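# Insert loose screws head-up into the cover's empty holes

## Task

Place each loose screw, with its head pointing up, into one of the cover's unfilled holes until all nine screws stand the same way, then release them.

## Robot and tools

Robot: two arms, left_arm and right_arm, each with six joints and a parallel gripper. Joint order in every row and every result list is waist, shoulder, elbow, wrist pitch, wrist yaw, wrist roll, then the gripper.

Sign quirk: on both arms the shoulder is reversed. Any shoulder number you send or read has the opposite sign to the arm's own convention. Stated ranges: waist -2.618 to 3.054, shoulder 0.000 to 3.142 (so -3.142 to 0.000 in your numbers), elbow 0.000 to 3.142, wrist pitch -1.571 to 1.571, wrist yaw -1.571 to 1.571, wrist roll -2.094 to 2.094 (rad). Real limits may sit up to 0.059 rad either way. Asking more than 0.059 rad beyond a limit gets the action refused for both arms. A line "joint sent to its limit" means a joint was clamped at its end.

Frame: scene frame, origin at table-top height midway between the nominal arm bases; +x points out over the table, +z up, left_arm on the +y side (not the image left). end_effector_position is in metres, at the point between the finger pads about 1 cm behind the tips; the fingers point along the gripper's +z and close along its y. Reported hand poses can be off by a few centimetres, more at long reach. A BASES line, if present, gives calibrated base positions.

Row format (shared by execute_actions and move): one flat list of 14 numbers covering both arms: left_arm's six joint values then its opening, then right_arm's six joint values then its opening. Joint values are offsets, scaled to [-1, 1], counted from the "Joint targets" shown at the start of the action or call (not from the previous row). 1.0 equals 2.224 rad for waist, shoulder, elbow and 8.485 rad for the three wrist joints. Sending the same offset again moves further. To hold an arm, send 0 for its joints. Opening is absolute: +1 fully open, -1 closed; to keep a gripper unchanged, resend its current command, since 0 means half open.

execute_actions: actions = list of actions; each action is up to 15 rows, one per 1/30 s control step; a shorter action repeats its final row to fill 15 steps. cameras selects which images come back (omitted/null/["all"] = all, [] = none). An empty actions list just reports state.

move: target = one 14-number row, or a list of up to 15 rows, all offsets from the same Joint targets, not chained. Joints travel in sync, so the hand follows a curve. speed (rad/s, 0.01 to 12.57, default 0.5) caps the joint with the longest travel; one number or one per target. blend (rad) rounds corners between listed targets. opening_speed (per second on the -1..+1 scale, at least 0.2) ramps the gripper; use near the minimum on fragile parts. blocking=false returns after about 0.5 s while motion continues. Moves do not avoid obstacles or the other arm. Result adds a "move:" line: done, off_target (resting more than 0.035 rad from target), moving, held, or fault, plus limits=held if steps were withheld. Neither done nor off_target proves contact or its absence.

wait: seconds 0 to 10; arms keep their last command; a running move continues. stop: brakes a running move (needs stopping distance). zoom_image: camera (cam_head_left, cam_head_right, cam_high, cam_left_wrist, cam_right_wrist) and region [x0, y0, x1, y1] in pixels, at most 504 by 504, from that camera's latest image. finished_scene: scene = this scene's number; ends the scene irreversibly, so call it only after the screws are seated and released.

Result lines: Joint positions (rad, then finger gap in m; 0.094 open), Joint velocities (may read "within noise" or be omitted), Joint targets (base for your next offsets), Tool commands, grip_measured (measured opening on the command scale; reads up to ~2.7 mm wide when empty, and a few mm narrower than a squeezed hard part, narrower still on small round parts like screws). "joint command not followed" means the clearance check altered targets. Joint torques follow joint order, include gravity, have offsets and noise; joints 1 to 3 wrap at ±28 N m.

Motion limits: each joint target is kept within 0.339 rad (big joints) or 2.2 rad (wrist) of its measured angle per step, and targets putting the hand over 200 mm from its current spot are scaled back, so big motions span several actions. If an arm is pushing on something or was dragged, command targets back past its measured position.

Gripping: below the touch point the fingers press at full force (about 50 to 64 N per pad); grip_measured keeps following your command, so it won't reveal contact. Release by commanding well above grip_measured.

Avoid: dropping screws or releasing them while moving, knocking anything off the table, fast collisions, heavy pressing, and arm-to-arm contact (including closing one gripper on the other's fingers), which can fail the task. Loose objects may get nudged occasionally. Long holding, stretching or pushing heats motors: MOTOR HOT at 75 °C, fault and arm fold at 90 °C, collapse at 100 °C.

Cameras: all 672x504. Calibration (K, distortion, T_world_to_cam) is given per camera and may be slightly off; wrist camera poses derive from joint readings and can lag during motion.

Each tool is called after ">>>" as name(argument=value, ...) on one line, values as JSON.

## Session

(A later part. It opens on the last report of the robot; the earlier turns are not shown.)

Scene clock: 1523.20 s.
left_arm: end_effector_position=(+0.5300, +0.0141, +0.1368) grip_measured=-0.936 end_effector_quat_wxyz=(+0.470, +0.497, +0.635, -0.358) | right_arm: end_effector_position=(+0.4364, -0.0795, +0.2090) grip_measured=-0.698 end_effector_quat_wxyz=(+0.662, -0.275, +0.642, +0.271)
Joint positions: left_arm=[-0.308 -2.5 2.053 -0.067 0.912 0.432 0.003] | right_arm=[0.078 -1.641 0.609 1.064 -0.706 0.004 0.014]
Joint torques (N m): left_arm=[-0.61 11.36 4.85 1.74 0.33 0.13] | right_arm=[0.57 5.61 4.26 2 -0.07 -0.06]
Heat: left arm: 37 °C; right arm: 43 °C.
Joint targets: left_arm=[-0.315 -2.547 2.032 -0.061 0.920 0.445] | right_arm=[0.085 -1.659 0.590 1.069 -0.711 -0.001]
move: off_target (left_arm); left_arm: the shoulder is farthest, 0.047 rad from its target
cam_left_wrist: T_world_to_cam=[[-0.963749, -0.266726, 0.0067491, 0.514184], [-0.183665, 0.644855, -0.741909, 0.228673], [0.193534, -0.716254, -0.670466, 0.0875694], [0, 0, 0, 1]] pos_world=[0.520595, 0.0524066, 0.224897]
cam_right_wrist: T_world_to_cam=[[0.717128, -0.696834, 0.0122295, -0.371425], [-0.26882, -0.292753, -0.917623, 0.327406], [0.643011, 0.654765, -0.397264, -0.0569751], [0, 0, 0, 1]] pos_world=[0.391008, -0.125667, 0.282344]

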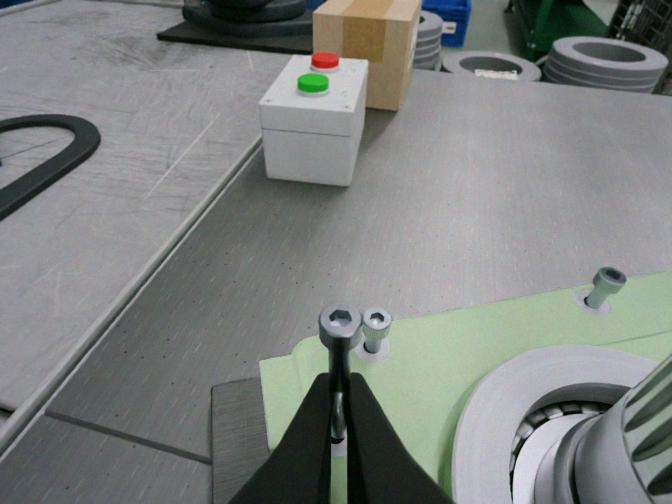

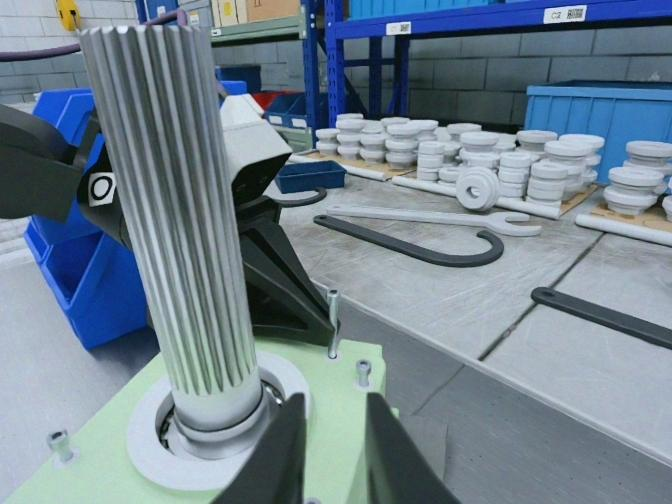

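>>> move(target=[0.0027, -0.0025, -0.0062, 0.0023, -0.001, 0, -1, 0, 0, 0, 0, 0, 0, -0.7], speed=0.06, cameras=["cam_left_wrist","cam_right_wrist"])

>>> zoom_image(camera="cam_right_wrist", region=[280, 270, 380, 370])

>>> zoom_image(camera="cam_left_wrist", region=[300, 404, 400, 504])

Scene clock: 1535.03 s.
left_arm: end_effector_position=(+0.5294, +0.0134, +0.1374) grip_measured=-0.936 end_effector_quat_wxyz=(+0.475, +0.499, +0.629, -0.360) | right_arm: end_effector_position=(+0.4364, -0.0795, +0.2090) grip_measured=-0.698 end_effector_quat_wxyz=(+0.662, -0.275, +0.642, +0.271)
Joint positions: left_arm=[-0.308 -2.5 2.044 -0.044 0.921 0.432 0.003] | right_arm=[0.078 -1.641 0.609 1.064 -0.706 0.004 0.014]
Joint torques (N m): left_arm=[-0.1 10.74 4.46 1.69 0.13 0.11] | right_arm=[0.58 5.61 4.26 2 -0.06 -0.06]
Heat: left arm: 36 °C; right arm: 43 °C.
Joint targets: left_arm=[-0.309 -2.552 2.019 -0.042 0.912 0.445] | right_arm=[0.085 -1.659 0.590 1.069 -0.711 -0.001]
move: off_target (left_arm); left_arm: the shoulder is farthest, 0.053 rad from its target
cam_left_wrist: T_world_to_cam=[[-0.965719, -0.259575, -0.00289635, 0.51564], [-0.169695, 0.639696, -0.749661, 0.223257], [0.196446, -0.72347, -0.661815, 0.0848387], [0, 0, 0, 1]] pos_world=[0.519183, 0.0524086, 0.225008]
cam_right_wrist: T_world_to_cam=[[0.717128, -0.696834, 0.0122295, -0.371425], [-0.26882, -0.292753, -0.917623, 0.327406], [0.643011, 0.654765, -0.397264, -0.0569751], [0, 0, 0, 1]] pos_world=[0.391008, -0.125667, 0.282344]

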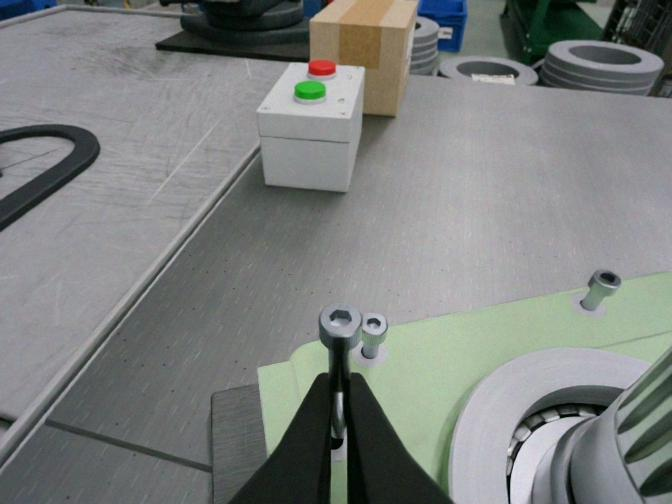

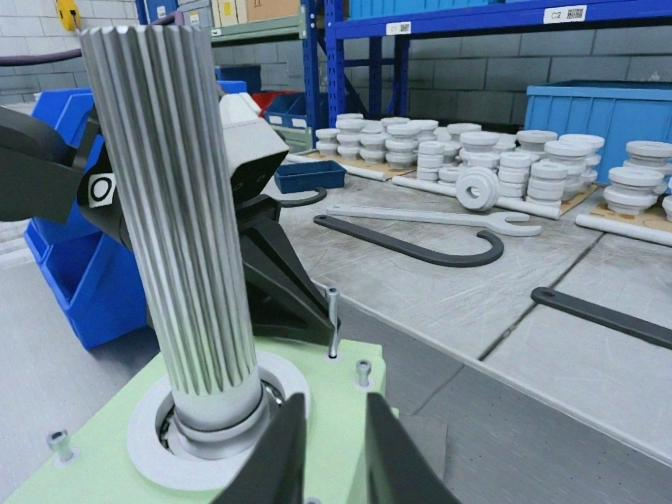

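Scaled by 5.040 (camera's finer frame: 960x720).

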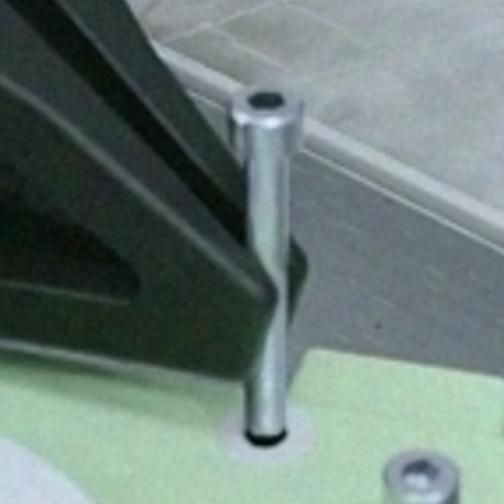

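Scaled by 5.040 (camera's finer frame: 960x720).

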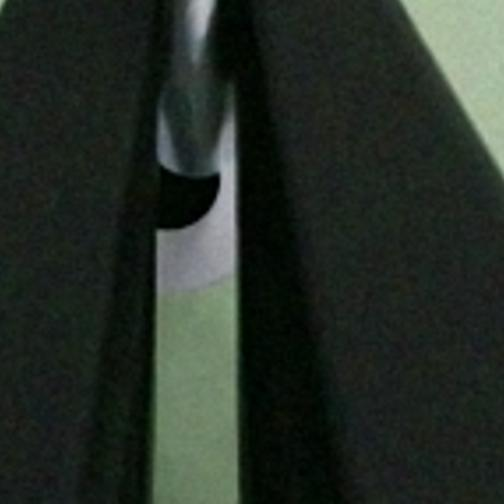

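>>> move(target=[[0, 0.052, 0.045, -0.0155, -0.0056, 0, -1, 0, 0, 0, 0, 0, 0, -0.7],[0, 0.0011, -0.001, -0.0001, 0.0004, 0, -1, 0, 0, 0, 0, 0, 0, -0.7]], speed=0.1, cameras=["cam_left_wrist","cam_right_wrist"])

>>> zoom_image(camera="cam_right_wrist", region=[280, 270, 380, 370])

>>> zoom_image(camera="cam_left_wrist", region=[300, 404, 400, 504])

Scene clock: 1564.40 s.
left_arm: end_effector_position=(+0.5301, +0.0134, +0.1377) grip_measured=-0.936 end_effector_quat_wxyz=(+0.477, +0.499, +0.631, -0.356) | right_arm: end_effector_position=(+0.4364, -0.0795, +0.2090) grip_measured=-0.698 end_effector_quat_wxyz=(+0.662, -0.275, +0.642, +0.271)
Joint positions: left_arm=[-0.31 -2.496 2.04 -0.041 0.911 0.433 0.003] | right_arm=[0.078 -1.641 0.609 1.064 -0.706 0.004 0.014]
Joint torques (N m): left_arm=[0.06 10.8 4.56 1.62 0.31 0.1] | right_arm=[0.58 5.6 4.25 2.01 -0.06 -0.05]
Heat: left arm: 36 °C; right arm: 43 °C.
Joint targets: left_arm=[-0.309 -2.550 2.016 -0.042 0.915 0.445] | right_arm=[0.085 -1.659 0.590 1.069 -0.711 -0.001]
move: off_target (left_arm); left_arm: the shoulder is farthest, 0.053 rad from its target
cam_left_wrist: T_world_to_cam=[[-0.963848, -0.266341, -0.00775346, 0.516134], [-0.17121, 0.641356, -0.747897, 0.224069], [0.204169, -0.719531, -0.66377, 0.0810953], [0, 0, 0, 1]] pos_world=[0.519281, 0.0521107, 0.225411]
cam_right_wrist: T_world_to_cam=[[0.717128, -0.696834, 0.0122295, -0.371425], [-0.26882, -0.292753, -0.917623, 0.327406], [0.643011, 0.654765, -0.397264, -0.0569751], [0, 0, 0, 1]] pos_world=[0.391008, -0.125667, 0.282344]

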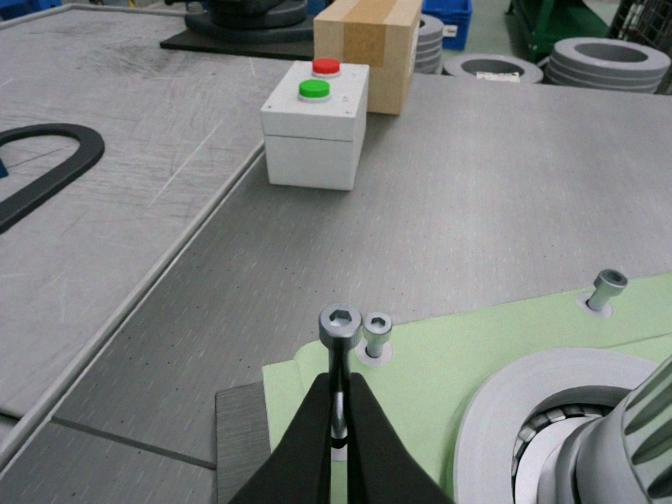

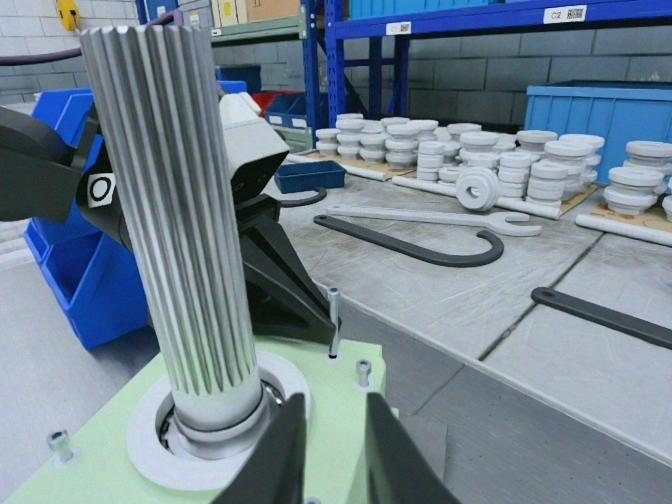

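Scaled by 5.040 (camera's finer frame: 960x720).

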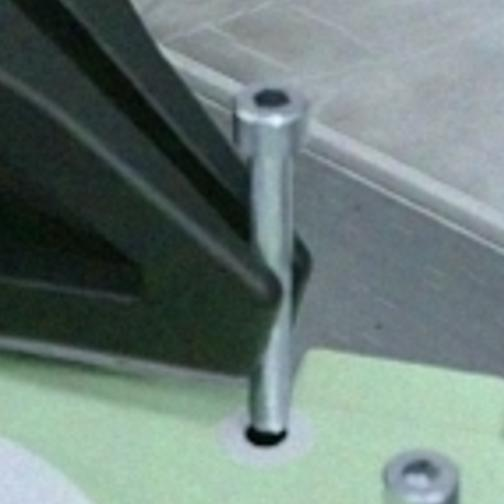

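Scaled by 5.040 (camera's finer frame: 960x720).

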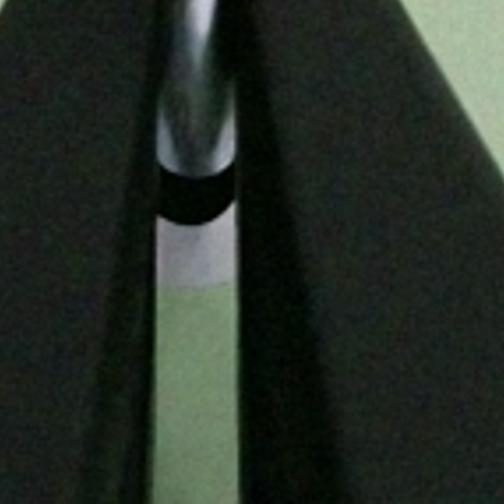

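>>> move(target=[[0, 0.0517, 0.045, -0.0165, -0.0065, 0, -1, 0, 0, 0, 0, 0, 0, -0.7],[0, 0.004, 0.0005, -0.0009, -0.0008, 0, -1, 0, 0, 0, 0, 0, 0, -0.7]], speed=0.12, cameras=["cam_left_wrist","cam_right_wrist"])

>>> zoom_image(camera="cam_right_wrist", region=[280, 270, 380, 370])

>>> zoom_image(camera="cam_left_wrist", region=[300, 404, 400, 504])

Scene clock: 1623.63 s.
left_arm: end_effector_position=(+0.5305, +0.0130, +0.1382) grip_measured=-0.936 end_effector_quat_wxyz=(+0.477, +0.498, +0.631, -0.355) | right_arm: end_effector_position=(+0.4364, -0.0795, +0.2090) grip_measured=-0.698 end_effector_quat_wxyz=(+0.662, -0.275, +0.642, +0.271)
Joint positions: left_arm=[-0.311 -2.496 2.043 -0.044 0.907 0.433 0.003] | right_arm=[0.078 -1.641 0.609 1.064 -0.706 0.004 0.014]
Joint torques (N m): left_arm=[0.09 11.62 4.46 1.6 0.22 0.09] | right_arm=[0.57 5.61 4.26 2 -0.07 -0.05]
Heat: left arm: 38 °C; right arm: 43 °C.
Joint targets: left_arm=[-0.309 -2.541 2.017 -0.050 0.909 0.445] | right_arm=[0.085 -1.659 0.590 1.069 -0.711 -0.001]
move: off_target (left_arm); left_arm: the shoulder is farthest, 0.045 rad from its target
cam_left_wrist: T_world_to_cam=[[-0.963249, -0.268464, -0.00880845, 0.516209], [-0.172171, 0.642256, -0.746904, 0.225165], [0.206174, -0.717938, -0.664874, 0.080147], [0, 0, 0, 1]] pos_world=[0.51948, 0.0515108, 0.226011]
cam_right_wrist: T_world_to_cam=[[0.717128, -0.696834, 0.0122295, -0.371425], [-0.26882, -0.292753, -0.917623, 0.327406], [0.643011, 0.654765, -0.397264, -0.0569751], [0, 0, 0, 1]] pos_world=[0.391008, -0.125667, 0.282344]

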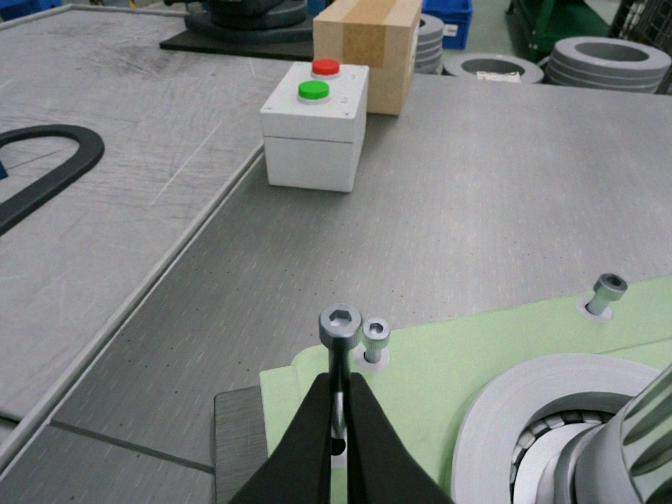

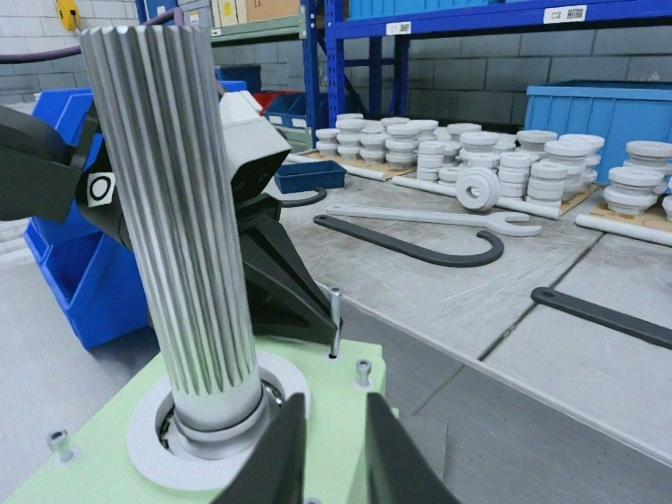

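Scaled by 5.040 (camera's finer frame: 960x720).

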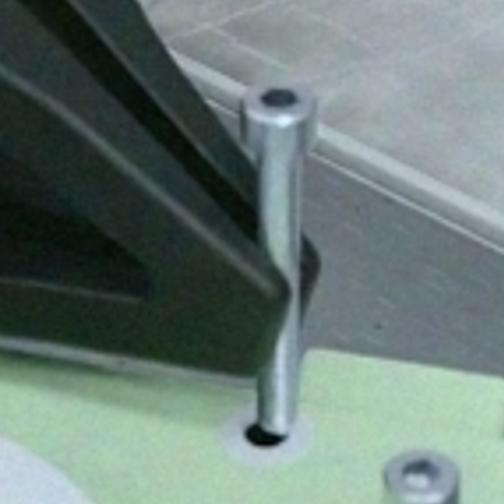

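Scaled by 5.040 (camera's finer frame: 960x720).

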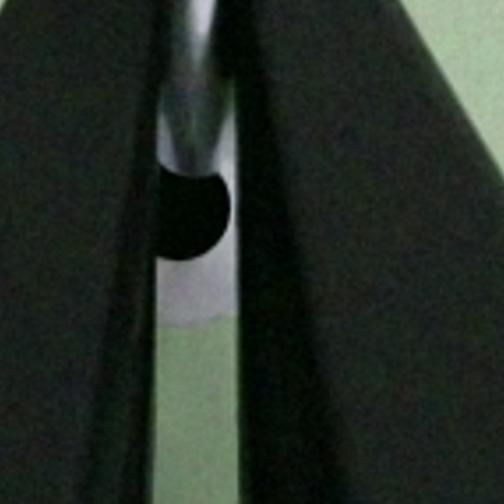

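>>> zoom_image(camera="cam_right_wrist", region=[80, 180, 400, 400])

>>> zoom_image(camera="cam_left_wrist", region=[200, 280, 480, 504])

Scaled by 1.575 (camera's finer frame: 960x720).

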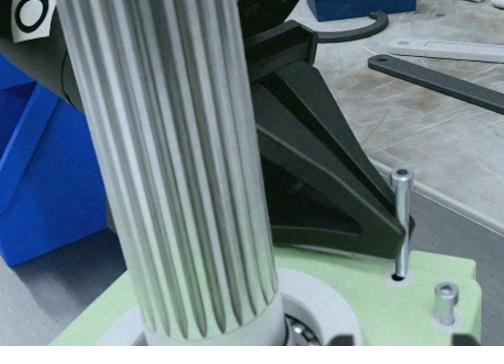

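Scaled by 1.800 (camera's finer frame: 960x720).

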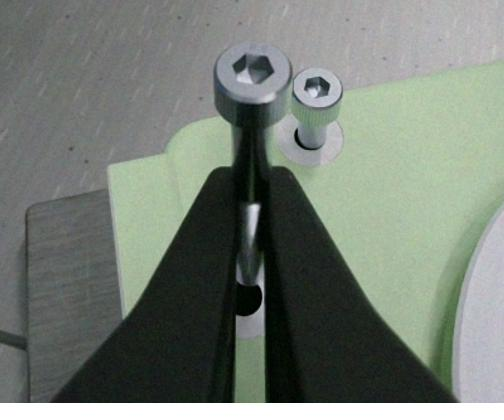

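>>> move(target=[[-0.009, 0.0517, 0.045, -0.0165, -0.0065, 0, -1, 0, 0, 0, 0, 0, 0, -0.7],[0.0018, 0.004, 0.015, -0.0029, 0.0006, 0, -1, 0, 0, 0, 0, 0, 0, -0.7],[0.0018, -0.0027, 0.0067, -0.0013, 0.0008, 0, -1, 0, 0, 0, 0, 0, 0, -0.7]], speed=0.12, cameras=["cam_left_wrist","cam_right_wrist"])

>>> zoom_image(camera="cam_right_wrist", region=[280, 270, 380, 370])

>>> zoom_image(camera="cam_left_wrist", region=[300, 404, 400, 504])

Scene clock: 1681.40 s.
left_arm: end_effector_position=(+0.5302, +0.0130, +0.1376) grip_measured=-0.936 end_effector_quat_wxyz=(+0.471, +0.496, +0.635, -0.358) | right_arm: end_effector_position=(+0.4364, -0.0795, +0.2090) grip_measured=-0.698 end_effector_quat_wxyz=(+0.662, -0.275, +0.642, +0.271)
Joint positions: left_arm=[-0.31 -2.5 2.055 -0.064 0.91 0.429 0.003] | right_arm=[0.078 -1.641 0.609 1.064 -0.706 0.004 0.014]
Joint torques (N m): left_arm=[0.4 11.33 4.72 1.7 0.3 0.15] | right_arm=[0.58 5.6 4.25 2 -0.06 -0.06]
Heat: left arm: 39 °C; right arm: 43 °C.
Joint targets: left_arm=[-0.305 -2.547 2.032 -0.061 0.915 0.445] | right_arm=[0.085 -1.659 0.590 1.069 -0.711 -0.001]
move: off_target (left_arm); left_arm: the shoulder is farthest, 0.047 rad from its target
cam_left_wrist: T_world_to_cam=[[-0.963443, -0.267844, 0.00602144, 0.513975], [-0.183574, 0.643619, -0.743004, 0.2301], [0.195134, -0.716948, -0.66926, 0.0862557], [0, 0, 0, 1]] pos_world=[0.520595, 0.0514088, 0.225598]
cam_right_wrist: T_world_to_cam=[[0.717128, -0.696834, 0.0122295, -0.371425], [-0.26882, -0.292753, -0.917623, 0.327406], [0.643011, 0.654765, -0.397264, -0.0569751], [0, 0, 0, 1]] pos_world=[0.391008, -0.125667, 0.282344]

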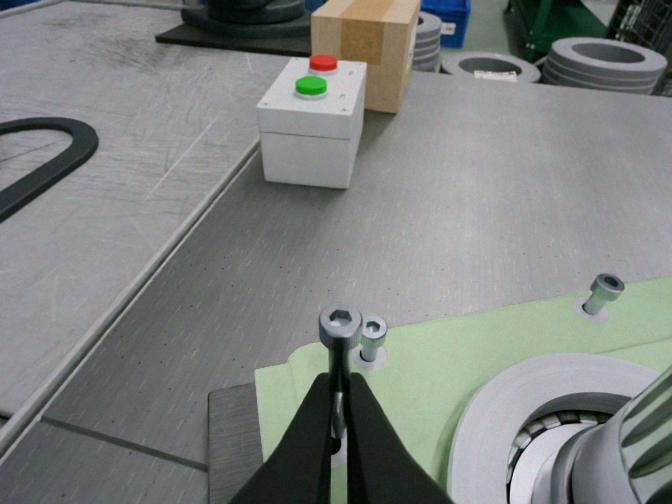

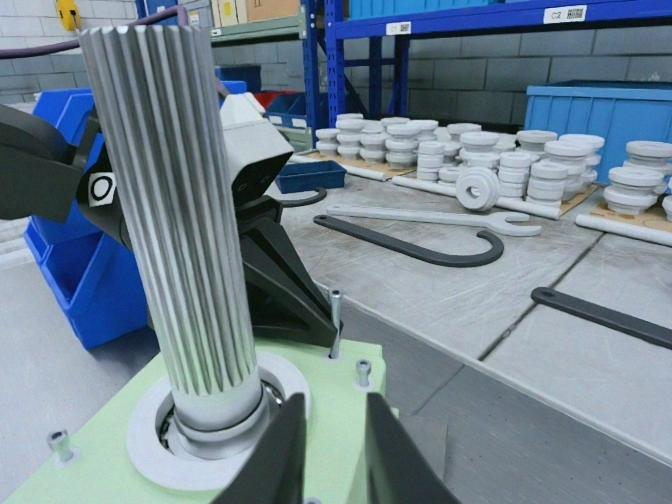

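Scaled by 5.040 (camera's finer frame: 960x720).

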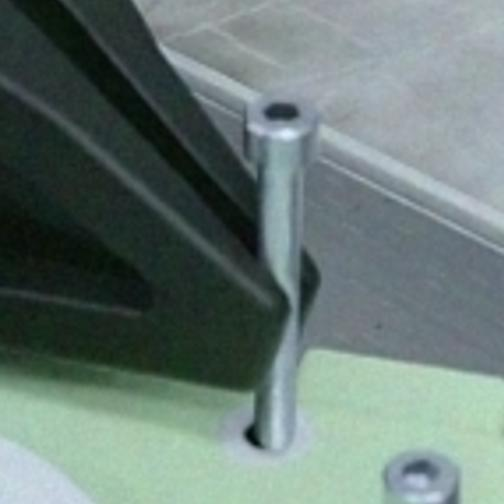

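Scaled by 5.040 (camera's finer frame: 960x720).

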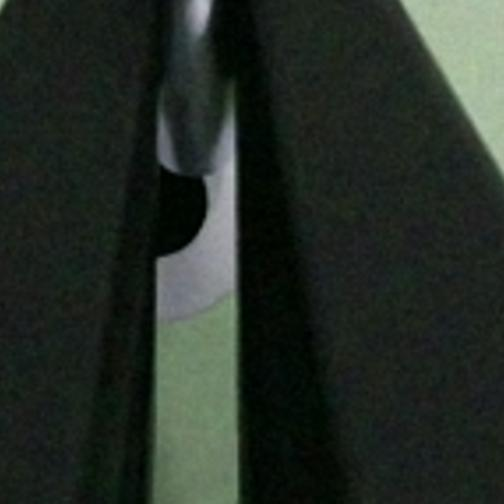

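>>> move(target=[[-0.011, 0.0544, 0.0383, -0.0152, -0.0073, 0, -1, 0, 0, 0, 0, 0, 0, -0.7],[0.0024, 0.0067, 0.0083, -0.0016, 0, 0, -1, 0, 0, 0, 0, 0, 0, -0.7],[0.0024, 0, -0.0038, 0.0009, 0, 0, -1, 0, 0, 0, 0, 0, 0, -0.7]], speed=0.12, cameras=["cam_left_wrist","cam_right_wrist"])

>>> zoom_image(camera="cam_right_wrist", region=[280, 270, 380, 370])

>>> zoom_image(camera="cam_left_wrist", region=[300, 404, 400, 504])

Scene clock: 1701.47 s.
left_arm: end_effector_position=(+0.5311, +0.0157, +0.1376) grip_measured=-0.936 end_effector_quat_wxyz=(+0.474, +0.496, +0.634, -0.358) | right_arm: end_effector_position=(+0.4364, -0.0795, +0.2090) grip_measured=-0.698 end_effector_quat_wxyz=(+0.662, -0.275, +0.642, +0.271)
Joint positions: left_arm=[-0.305 -2.499 2.048 -0.054 0.916 0.429 0.003] | right_arm=[0.078 -1.641 0.609 1.064 -0.706 0.004 0.014]
Joint torques (N m): left_arm=[0.39 11.19 4.68 1.65 0.23 0.12] | right_arm=[0.58 5.6 4.26 2 -0.07 -0.06]
Heat: left arm: 37 °C; right arm: 44 °C.
Joint targets: left_arm=[-0.299 -2.547 2.024 -0.054 0.915 0.445] | right_arm=[0.085 -1.659 0.590 1.069 -0.711 -0.001]
move: off_target (left_arm); left_arm: the shoulder is farthest, 0.048 rad from its target
cam_left_wrist: T_world_to_cam=[[-0.963394, -0.268066, 0.00350078, 0.51591], [-0.180934, 0.640507, -0.746334, 0.227675], [0.197824, -0.719647, -0.665563, 0.0860728], [0, 0, 0, 1]] pos_world=[0.521191, 0.0544127, 0.225402]
cam_right_wrist: T_world_to_cam=[[0.717128, -0.696834, 0.0122295, -0.371425], [-0.26882, -0.292753, -0.917623, 0.327406], [0.643011, 0.654765, -0.397264, -0.0569751], [0, 0, 0, 1]] pos_world=[0.391008, -0.125667, 0.282344]

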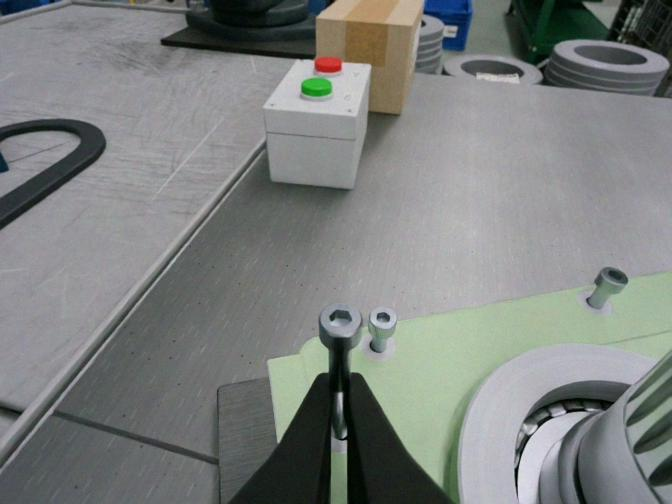

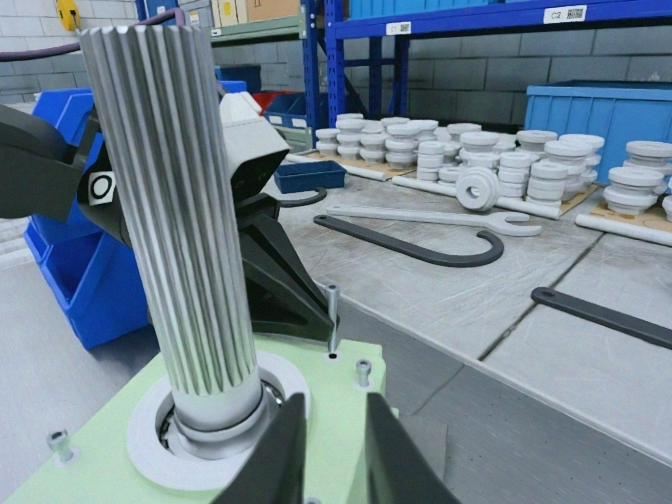

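Scaled by 5.040 (camera's finer frame: 960x720).

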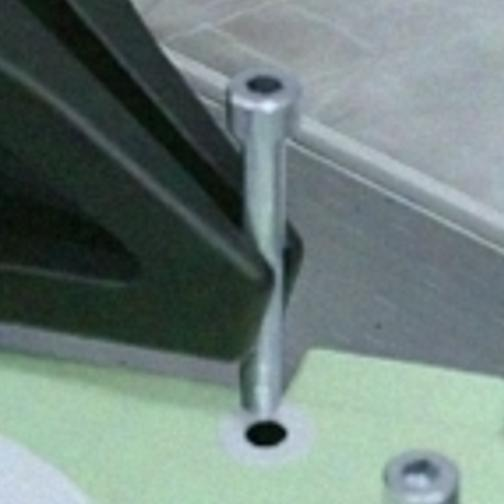

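Scaled by 5.040 (camera's finer frame: 960x720).

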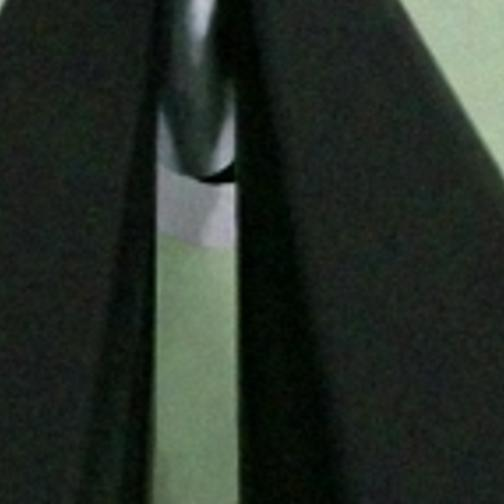

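>>> move(target=[[-0.0135, 0.0544, 0.0419, -0.016, -0.0073, 0, -1, 0, 0, 0, 0, 0, 0, -0.7],[-0.0015, 0.0067, 0.0121, -0.0025, 0, 0, -1, 0, 0, 0, 0, 0, 0, -0.7],[-0.0015, 0, 0, 0, 0, 0, -1, 0, 0, 0, 0, 0, 0, -0.7]], speed=0.12, cameras=["cam_left_wrist","cam_right_wrist"])

>>> zoom_image(camera="cam_right_wrist", region=[280, 270, 380, 370])

>>> zoom_image(camera="cam_left_wrist", region=[300, 404, 400, 504])

Scene clock: 1724.90 s.
left_arm: end_effector_position=(+0.5304, +0.0139, +0.1369) grip_measured=-0.936 end_effector_quat_wxyz=(+0.473, +0.497, +0.634, -0.358) | right_arm: end_effector_position=(+0.4364, -0.0795, +0.2090) grip_measured=-0.698 end_effector_quat_wxyz=(+0.662, -0.275, +0.642, +0.271)
Joint positions: left_arm=[-0.308 -2.5 2.048 -0.053 0.913 0.429 0.003] | right_arm=[0.078 -1.641 0.609 1.064 -0.706 0.004 0.014]
Joint torques (N m): left_arm=[0.29 11.29 4.59 1.62 0.3 0.11] | right_arm=[0.58 5.61 4.25 2 -0.07 -0.06]
Heat: left arm: 37 °C; right arm: 44 °C.
Joint targets: left_arm=[-0.303 -2.547 2.024 -0.054 0.915 0.445] | right_arm=[0.085 -1.659 0.590 1.069 -0.711 -0.001]
move: off_target (left_arm); left_arm: the shoulder is farthest, 0.047 rad from its target
cam_left_wrist: T_world_to_cam=[[-0.963628, -0.267235, 0.00261124, 0.515005], [-0.180028, 0.641885, -0.745368, 0.227558], [0.197512, -0.718728, -0.666648, 0.0848012], [0, 0, 0, 1]] pos_world=[0.520491, 0.0525106, 0.224802]
cam_right_wrist: T_world_to_cam=[[0.717128, -0.696834, 0.0122295, -0.371425], [-0.26882, -0.292753, -0.917623, 0.327406], [0.643011, 0.654765, -0.397264, -0.0569751], [0, 0, 0, 1]] pos_world=[0.391008, -0.125667, 0.282344]

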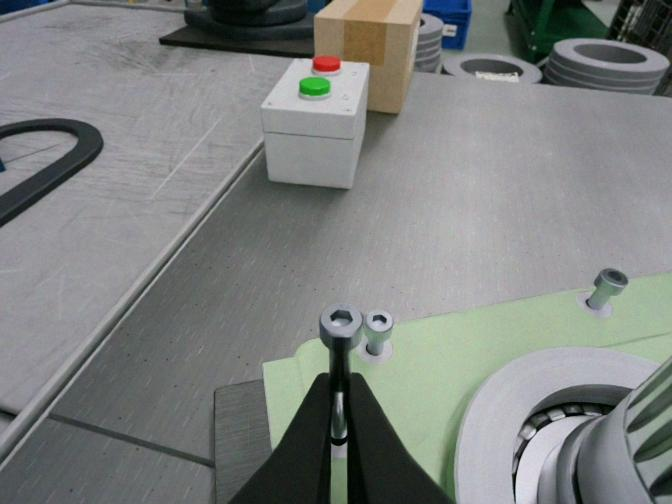

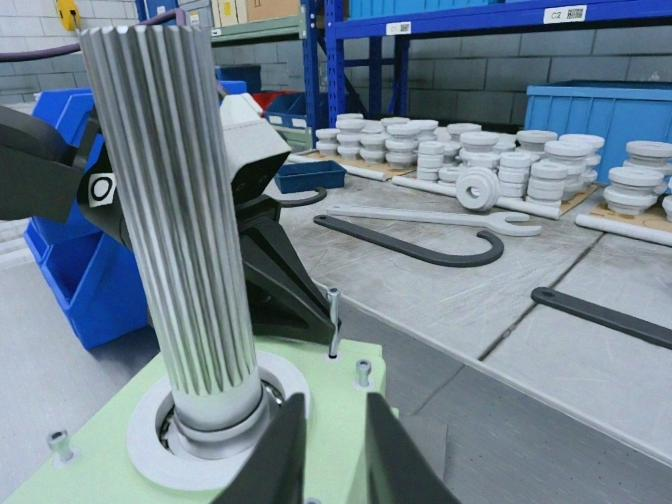

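Scaled by 5.040 (camera's finer frame: 960x720).

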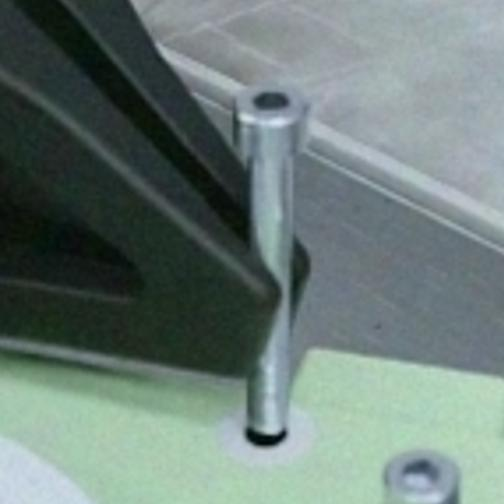

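Scaled by 5.040 (camera's finer frame: 960x720).

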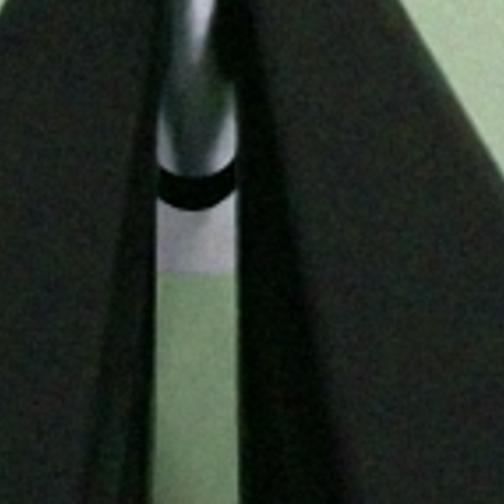

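>>> move(target=[0, -0.003, -0.0066, 0.0019, 0, 0, -1, 0, 0, 0, 0, 0, 0, -0.7], speed=0.12, cameras=["cam_left_wrist","cam_right_wrist"])

>>> zoom_image(camera="cam_right_wrist", region=[280, 270, 380, 370])

>>> zoom_image(camera="cam_left_wrist", region=[300, 404, 400, 504])

Scene clock: 1739.67 s.
left_arm: end_effector_position=(+0.5294, +0.0130, +0.1377) grip_measured=-0.936 end_effector_quat_wxyz=(+0.478, +0.500, +0.626, -0.360) | right_arm: end_effector_position=(+0.4364, -0.0795, +0.2090) grip_measured=-0.698 end_effector_quat_wxyz=(+0.662, -0.275, +0.642, +0.271)
Joint positions: left_arm=[-0.308 -2.5 2.038 -0.028 0.924 0.429 0.003] | right_arm=[0.078 -1.641 0.609 1.064 -0.706 0.004 0.014]
Joint torques (N m): left_arm=[0.38 10.78 4.14 1.57 0.12 0.12] | right_arm=[0.57 5.61 4.26 2.01 -0.07 -0.06]
Heat: left arm: 37 °C; right arm: 44 °C.
Joint targets: left_arm=[-0.303 -2.554 2.009 -0.038 0.915 0.445] | right_arm=[0.085 -1.659 0.590 1.069 -0.711 -0.001]
move: off_target (left_arm); left_arm: the shoulder is farthest, 0.054 rad from its target
cam_left_wrist: T_world_to_cam=[[-0.966168, -0.25782, -0.00698982, 0.516338], [-0.164285, 0.636089, -0.753924, 0.221544], [0.198823, -0.727269, -0.656924, 0.0829282], [0, 0, 0, 1]] pos_world=[0.518777, 0.0525119, 0.225114]
cam_right_wrist: T_world_to_cam=[[0.717128, -0.696834, 0.0122295, -0.371425], [-0.26882, -0.292753, -0.917623, 0.327406], [0.643011, 0.654765, -0.397264, -0.0569751], [0, 0, 0, 1]] pos_world=[0.391008, -0.125667, 0.282344]

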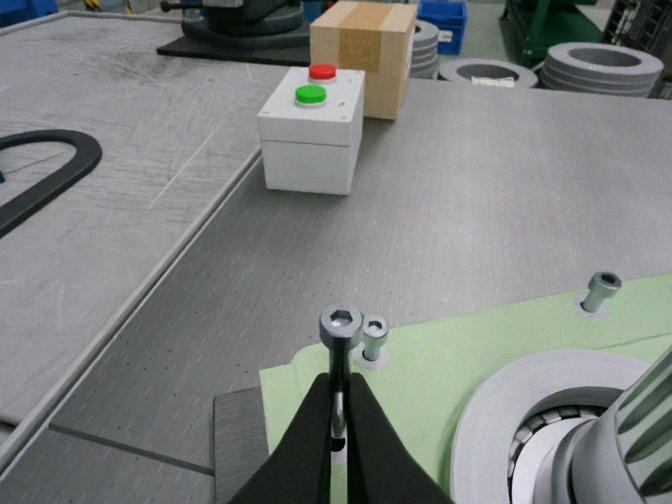

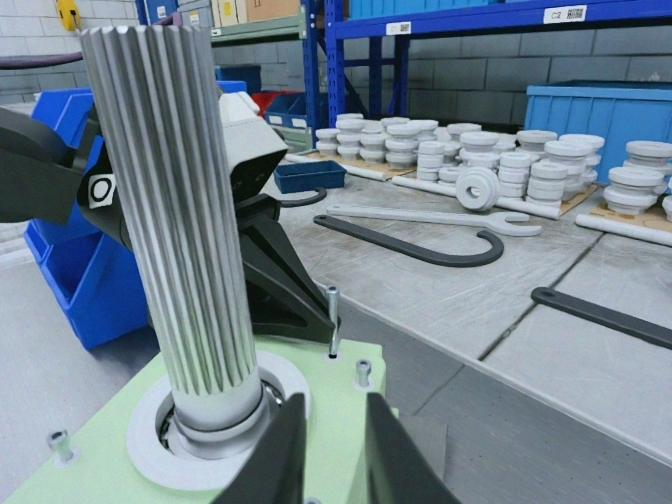

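Scaled by 5.040 (camera's finer frame: 960x720).

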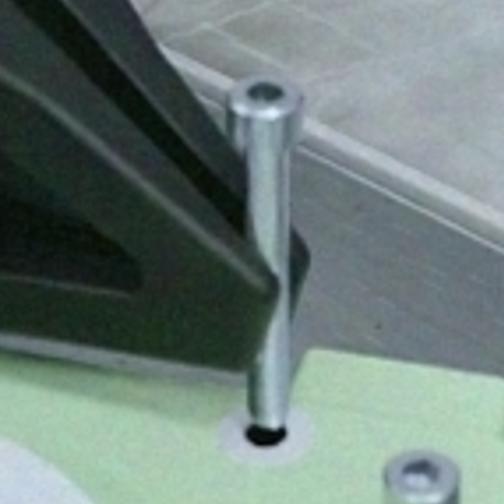

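Scaled by 5.040 (camera's finer frame: 960x720).

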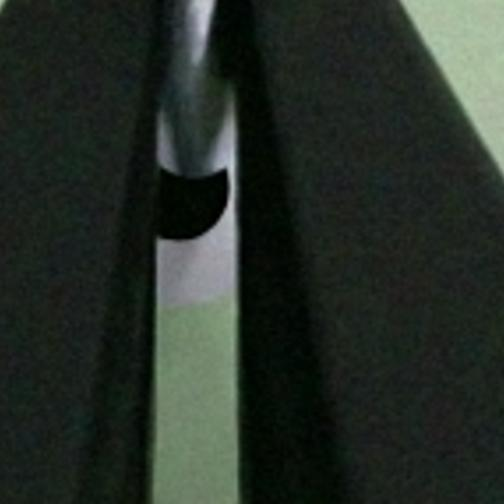

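>>> move(target=[[-0.0121, 0.0575, 0.0486, -0.0179, -0.0073, 0, -1, 0, 0, 0, 0, 0, 0, -0.7],[0, 0.0098, 0.0188, -0.0044, 0, 0, -1, 0, 0, 0, 0, 0, 0, -0.7],[0, 0.0031, 0.0067, -0.0019, 0, 0, -1, 0, 0, 0, 0, 0, 0, -0.7],[0, 0.0025, 0.005, -0.0019, 0.0026, 0, -1, 0, 0, 0, 0, 0, 0, -0.7],[0, 0.0025, 0.004, -0.0019, -0.0026, 0, -1, 0, 0, 0, 0, 0, 0, -0.7],[0, 0.0025, 0.003, -0.0043, -0.0026, 0, -1, 0, 0, 0, 0, 0, 0, -0.7],[0, 0.002, 0.002, -0.0043, 0.0026, 0, -1, 0, 0, 0, 0, 0, 0, -0.7],[0, 0.002, 0.0015, -0.0009, 0.0026, 0, -1, 0, 0, 0, 0, 0, 0, -0.7],[0, 0.0015, 0.001, -0.0009, -0.0026, 0, -1, 0, 0, 0, 0, 0, 0, -0.7],[0, 0.0015, 0, -0.0033, 0, 0, -1, 0, 0, 0, 0, 0, 0, -0.7]], speed=0.15, cameras=["cam_left_wrist","cam_right_wrist"])

>>> zoom_image(camera="cam_right_wrist", region=[280, 270, 380, 370])

>>> zoom_image(camera="cam_left_wrist", region=[300, 404, 400, 504])

Scene clock: 1779.77 s.
left_arm: end_effector_position=(+0.5289, +0.0131, +0.1373) grip_measured=-0.936 end_effector_quat_wxyz=(+0.475, +0.499, +0.628, -0.362) | right_arm: end_effector_position=(+0.4364, -0.0795, +0.2090) grip_measured=-0.698 end_effector_quat_wxyz=(+0.662, -0.275, +0.642, +0.271)
Joint positions: left_arm=[-0.308 -2.5 2.04 -0.036 0.925 0.428 0.003] | right_arm=[0.078 -1.641 0.609 1.064 -0.706 0.004 0.014]
Joint torques (N m): left_arm=[0.49 10.99 3.93 1.38 0.11 0.13] | right_arm=[0.57 5.61 4.26 2.01 -0.07 -0.06]
Heat: left arm: 36 °C; right arm: 44 °C.
Joint targets: left_arm=[-0.303 -2.550 2.009 -0.065 0.915 0.445] | right_arm=[0.085 -1.659 0.590 1.069 -0.711 -0.001]
move: off_target (left_arm); left_arm: the shoulder is farthest, 0.051 rad from its target
cam_left_wrist: T_world_to_cam=[[-0.966325, -0.257326, -0.000498813, 0.515034], [-0.169225, 0.636942, -0.752108, 0.223367], [0.193855, -0.726696, -0.659039, 0.0856627], [0, 0, 0, 1]] pos_world=[0.518884, 0.0525106, 0.224708]
cam_right_wrist: T_world_to_cam=[[0.717128, -0.696834, 0.0122295, -0.371425], [-0.26882, -0.292753, -0.917623, 0.327406], [0.643011, 0.654765, -0.397264, -0.0569751], [0, 0, 0, 1]] pos_world=[0.391008, -0.125667, 0.282344]

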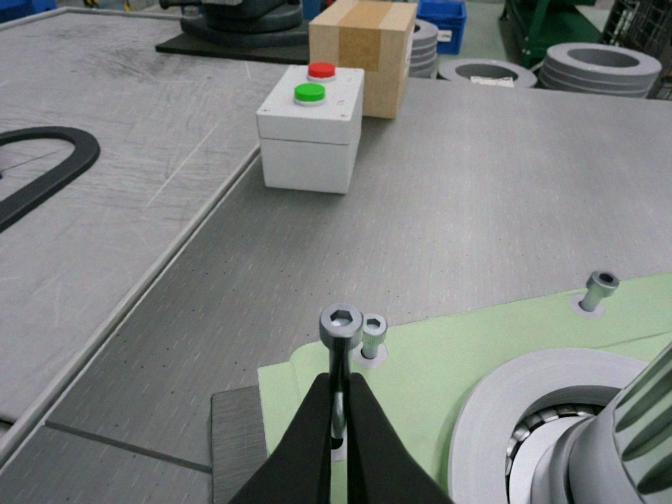

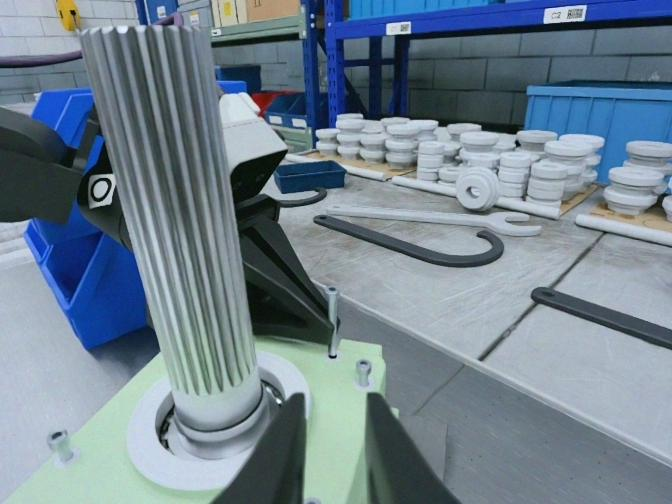

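Scaled by 5.040 (camera's finer frame: 960x720).

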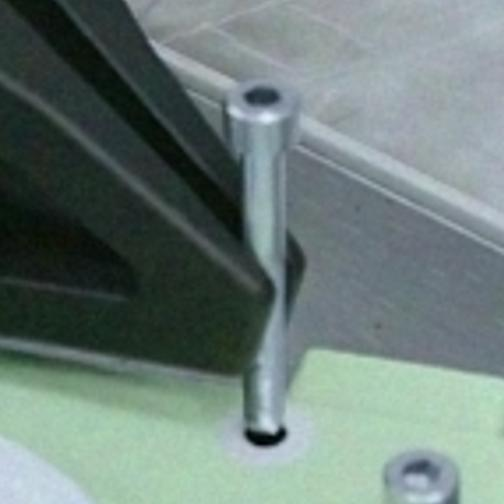

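Scaled by 5.040 (camera's finer frame: 960x720).

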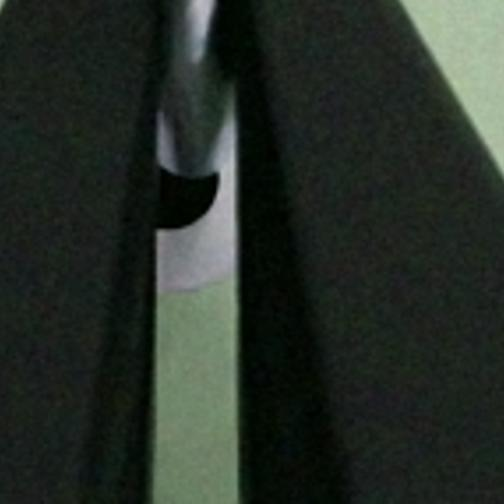

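>>> move(target=[[-0.0121, 0.054, 0.0499, -0.0147, -0.0065, 0, -1, 0, 0, 0, 0, 0, 0, -0.7],[0, 0.01, 0.0283, -0.0066, -0.0005, 0, -1, 0, 0, 0, 0, 0, 0, -0.7],[0, -0.0015, -0.0004, 0.0039, -0.0005, 0, -1, 0, 0, 0, 0, 0, 0, -0.7]], speed=0.12, cameras=["cam_left_wrist","cam_right_wrist"])

>>> zoom_image(camera="cam_right_wrist", region=[280, 270, 380, 370])

>>> zoom_image(camera="cam_left_wrist", region=[300, 404, 400, 504])

Scene clock: 1808.53 s.
left_arm: end_effector_position=(+0.5291, +0.0132, +0.1382) grip_measured=-0.936 end_effector_quat_wxyz=(+0.478, +0.500, +0.625, -0.361) | right_arm: end_effector_position=(+0.4364, -0.0795, +0.2090) grip_measured=-0.698 end_effector_quat_wxyz=(+0.662, -0.275, +0.642, +0.271)
Joint positions: left_arm=[-0.308 -2.499 2.037 -0.028 0.927 0.431 0.003] | right_arm=[0.078 -1.641 0.609 1.064 -0.706 0.004 0.014]
Joint torques (N m): left_arm=[0.43 10.62 4.08 1.59 0.07 0.13] | right_arm=[0.58 5.61 4.26 2 -0.06 -0.06]
Heat: left arm: 36 °C; right arm: 44 °C.
Joint targets: left_arm=[-0.303 -2.554 2.008 -0.032 0.911 0.445] | right_arm=[0.085 -1.659 0.590 1.069 -0.711 -0.001]
move: off_target (left_arm); left_arm: the shoulder is farthest, 0.055 rad from its target
cam_left_wrist: T_world_to_cam=[[-0.966865, -0.255142, -0.00858634, 0.516635], [-0.161003, 0.635535, -0.755098, 0.22012], [0.198114, -0.728696, -0.655556, 0.0836966], [0, 0, 0, 1]] pos_world=[0.518375, 0.052911, 0.225516]
cam_right_wrist: T_world_to_cam=[[0.717128, -0.696834, 0.0122295, -0.371425], [-0.26882, -0.292753, -0.917623, 0.327406], [0.643011, 0.654765, -0.397264, -0.0569751], [0, 0, 0, 1]] pos_world=[0.391008, -0.125667, 0.282344]

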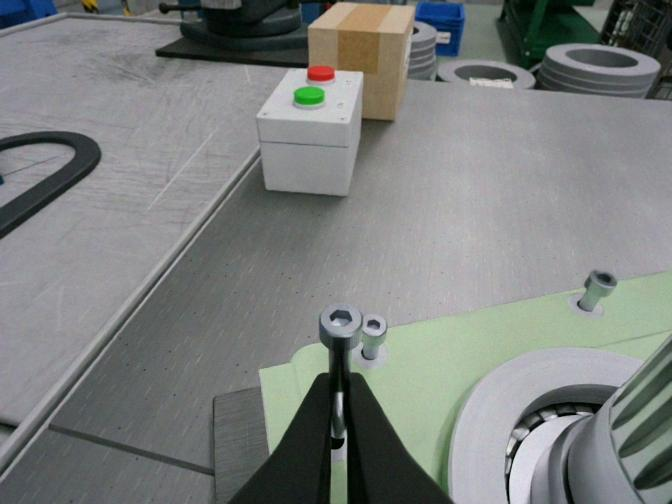

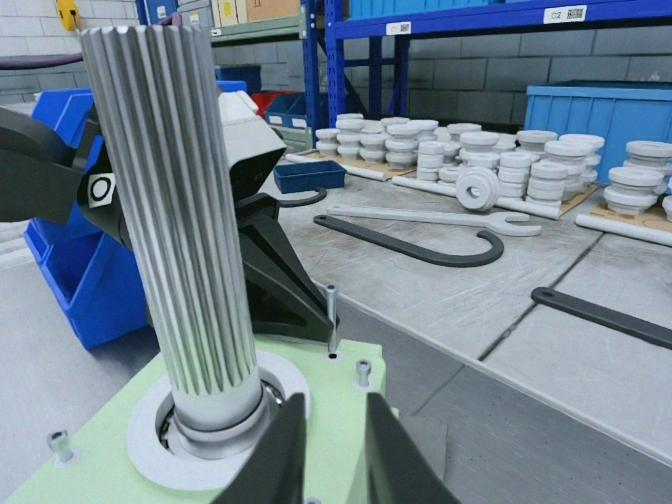

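Scaled by 5.040 (camera's finer frame: 960x720).

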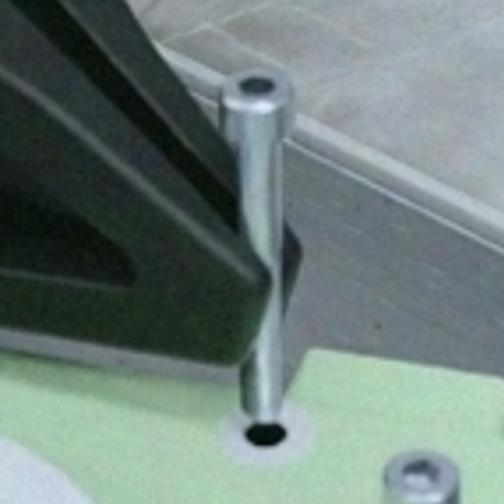

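Scaled by 5.040 (camera's finer frame: 960x720).

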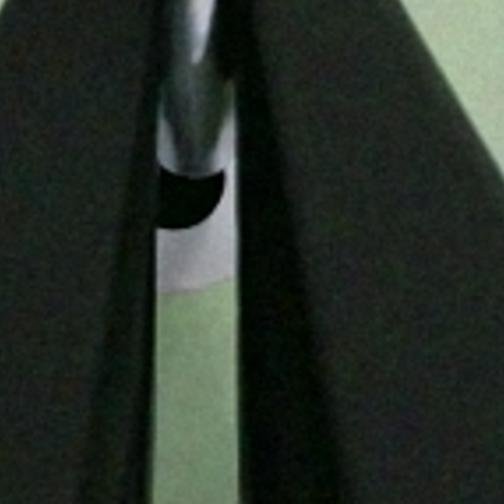

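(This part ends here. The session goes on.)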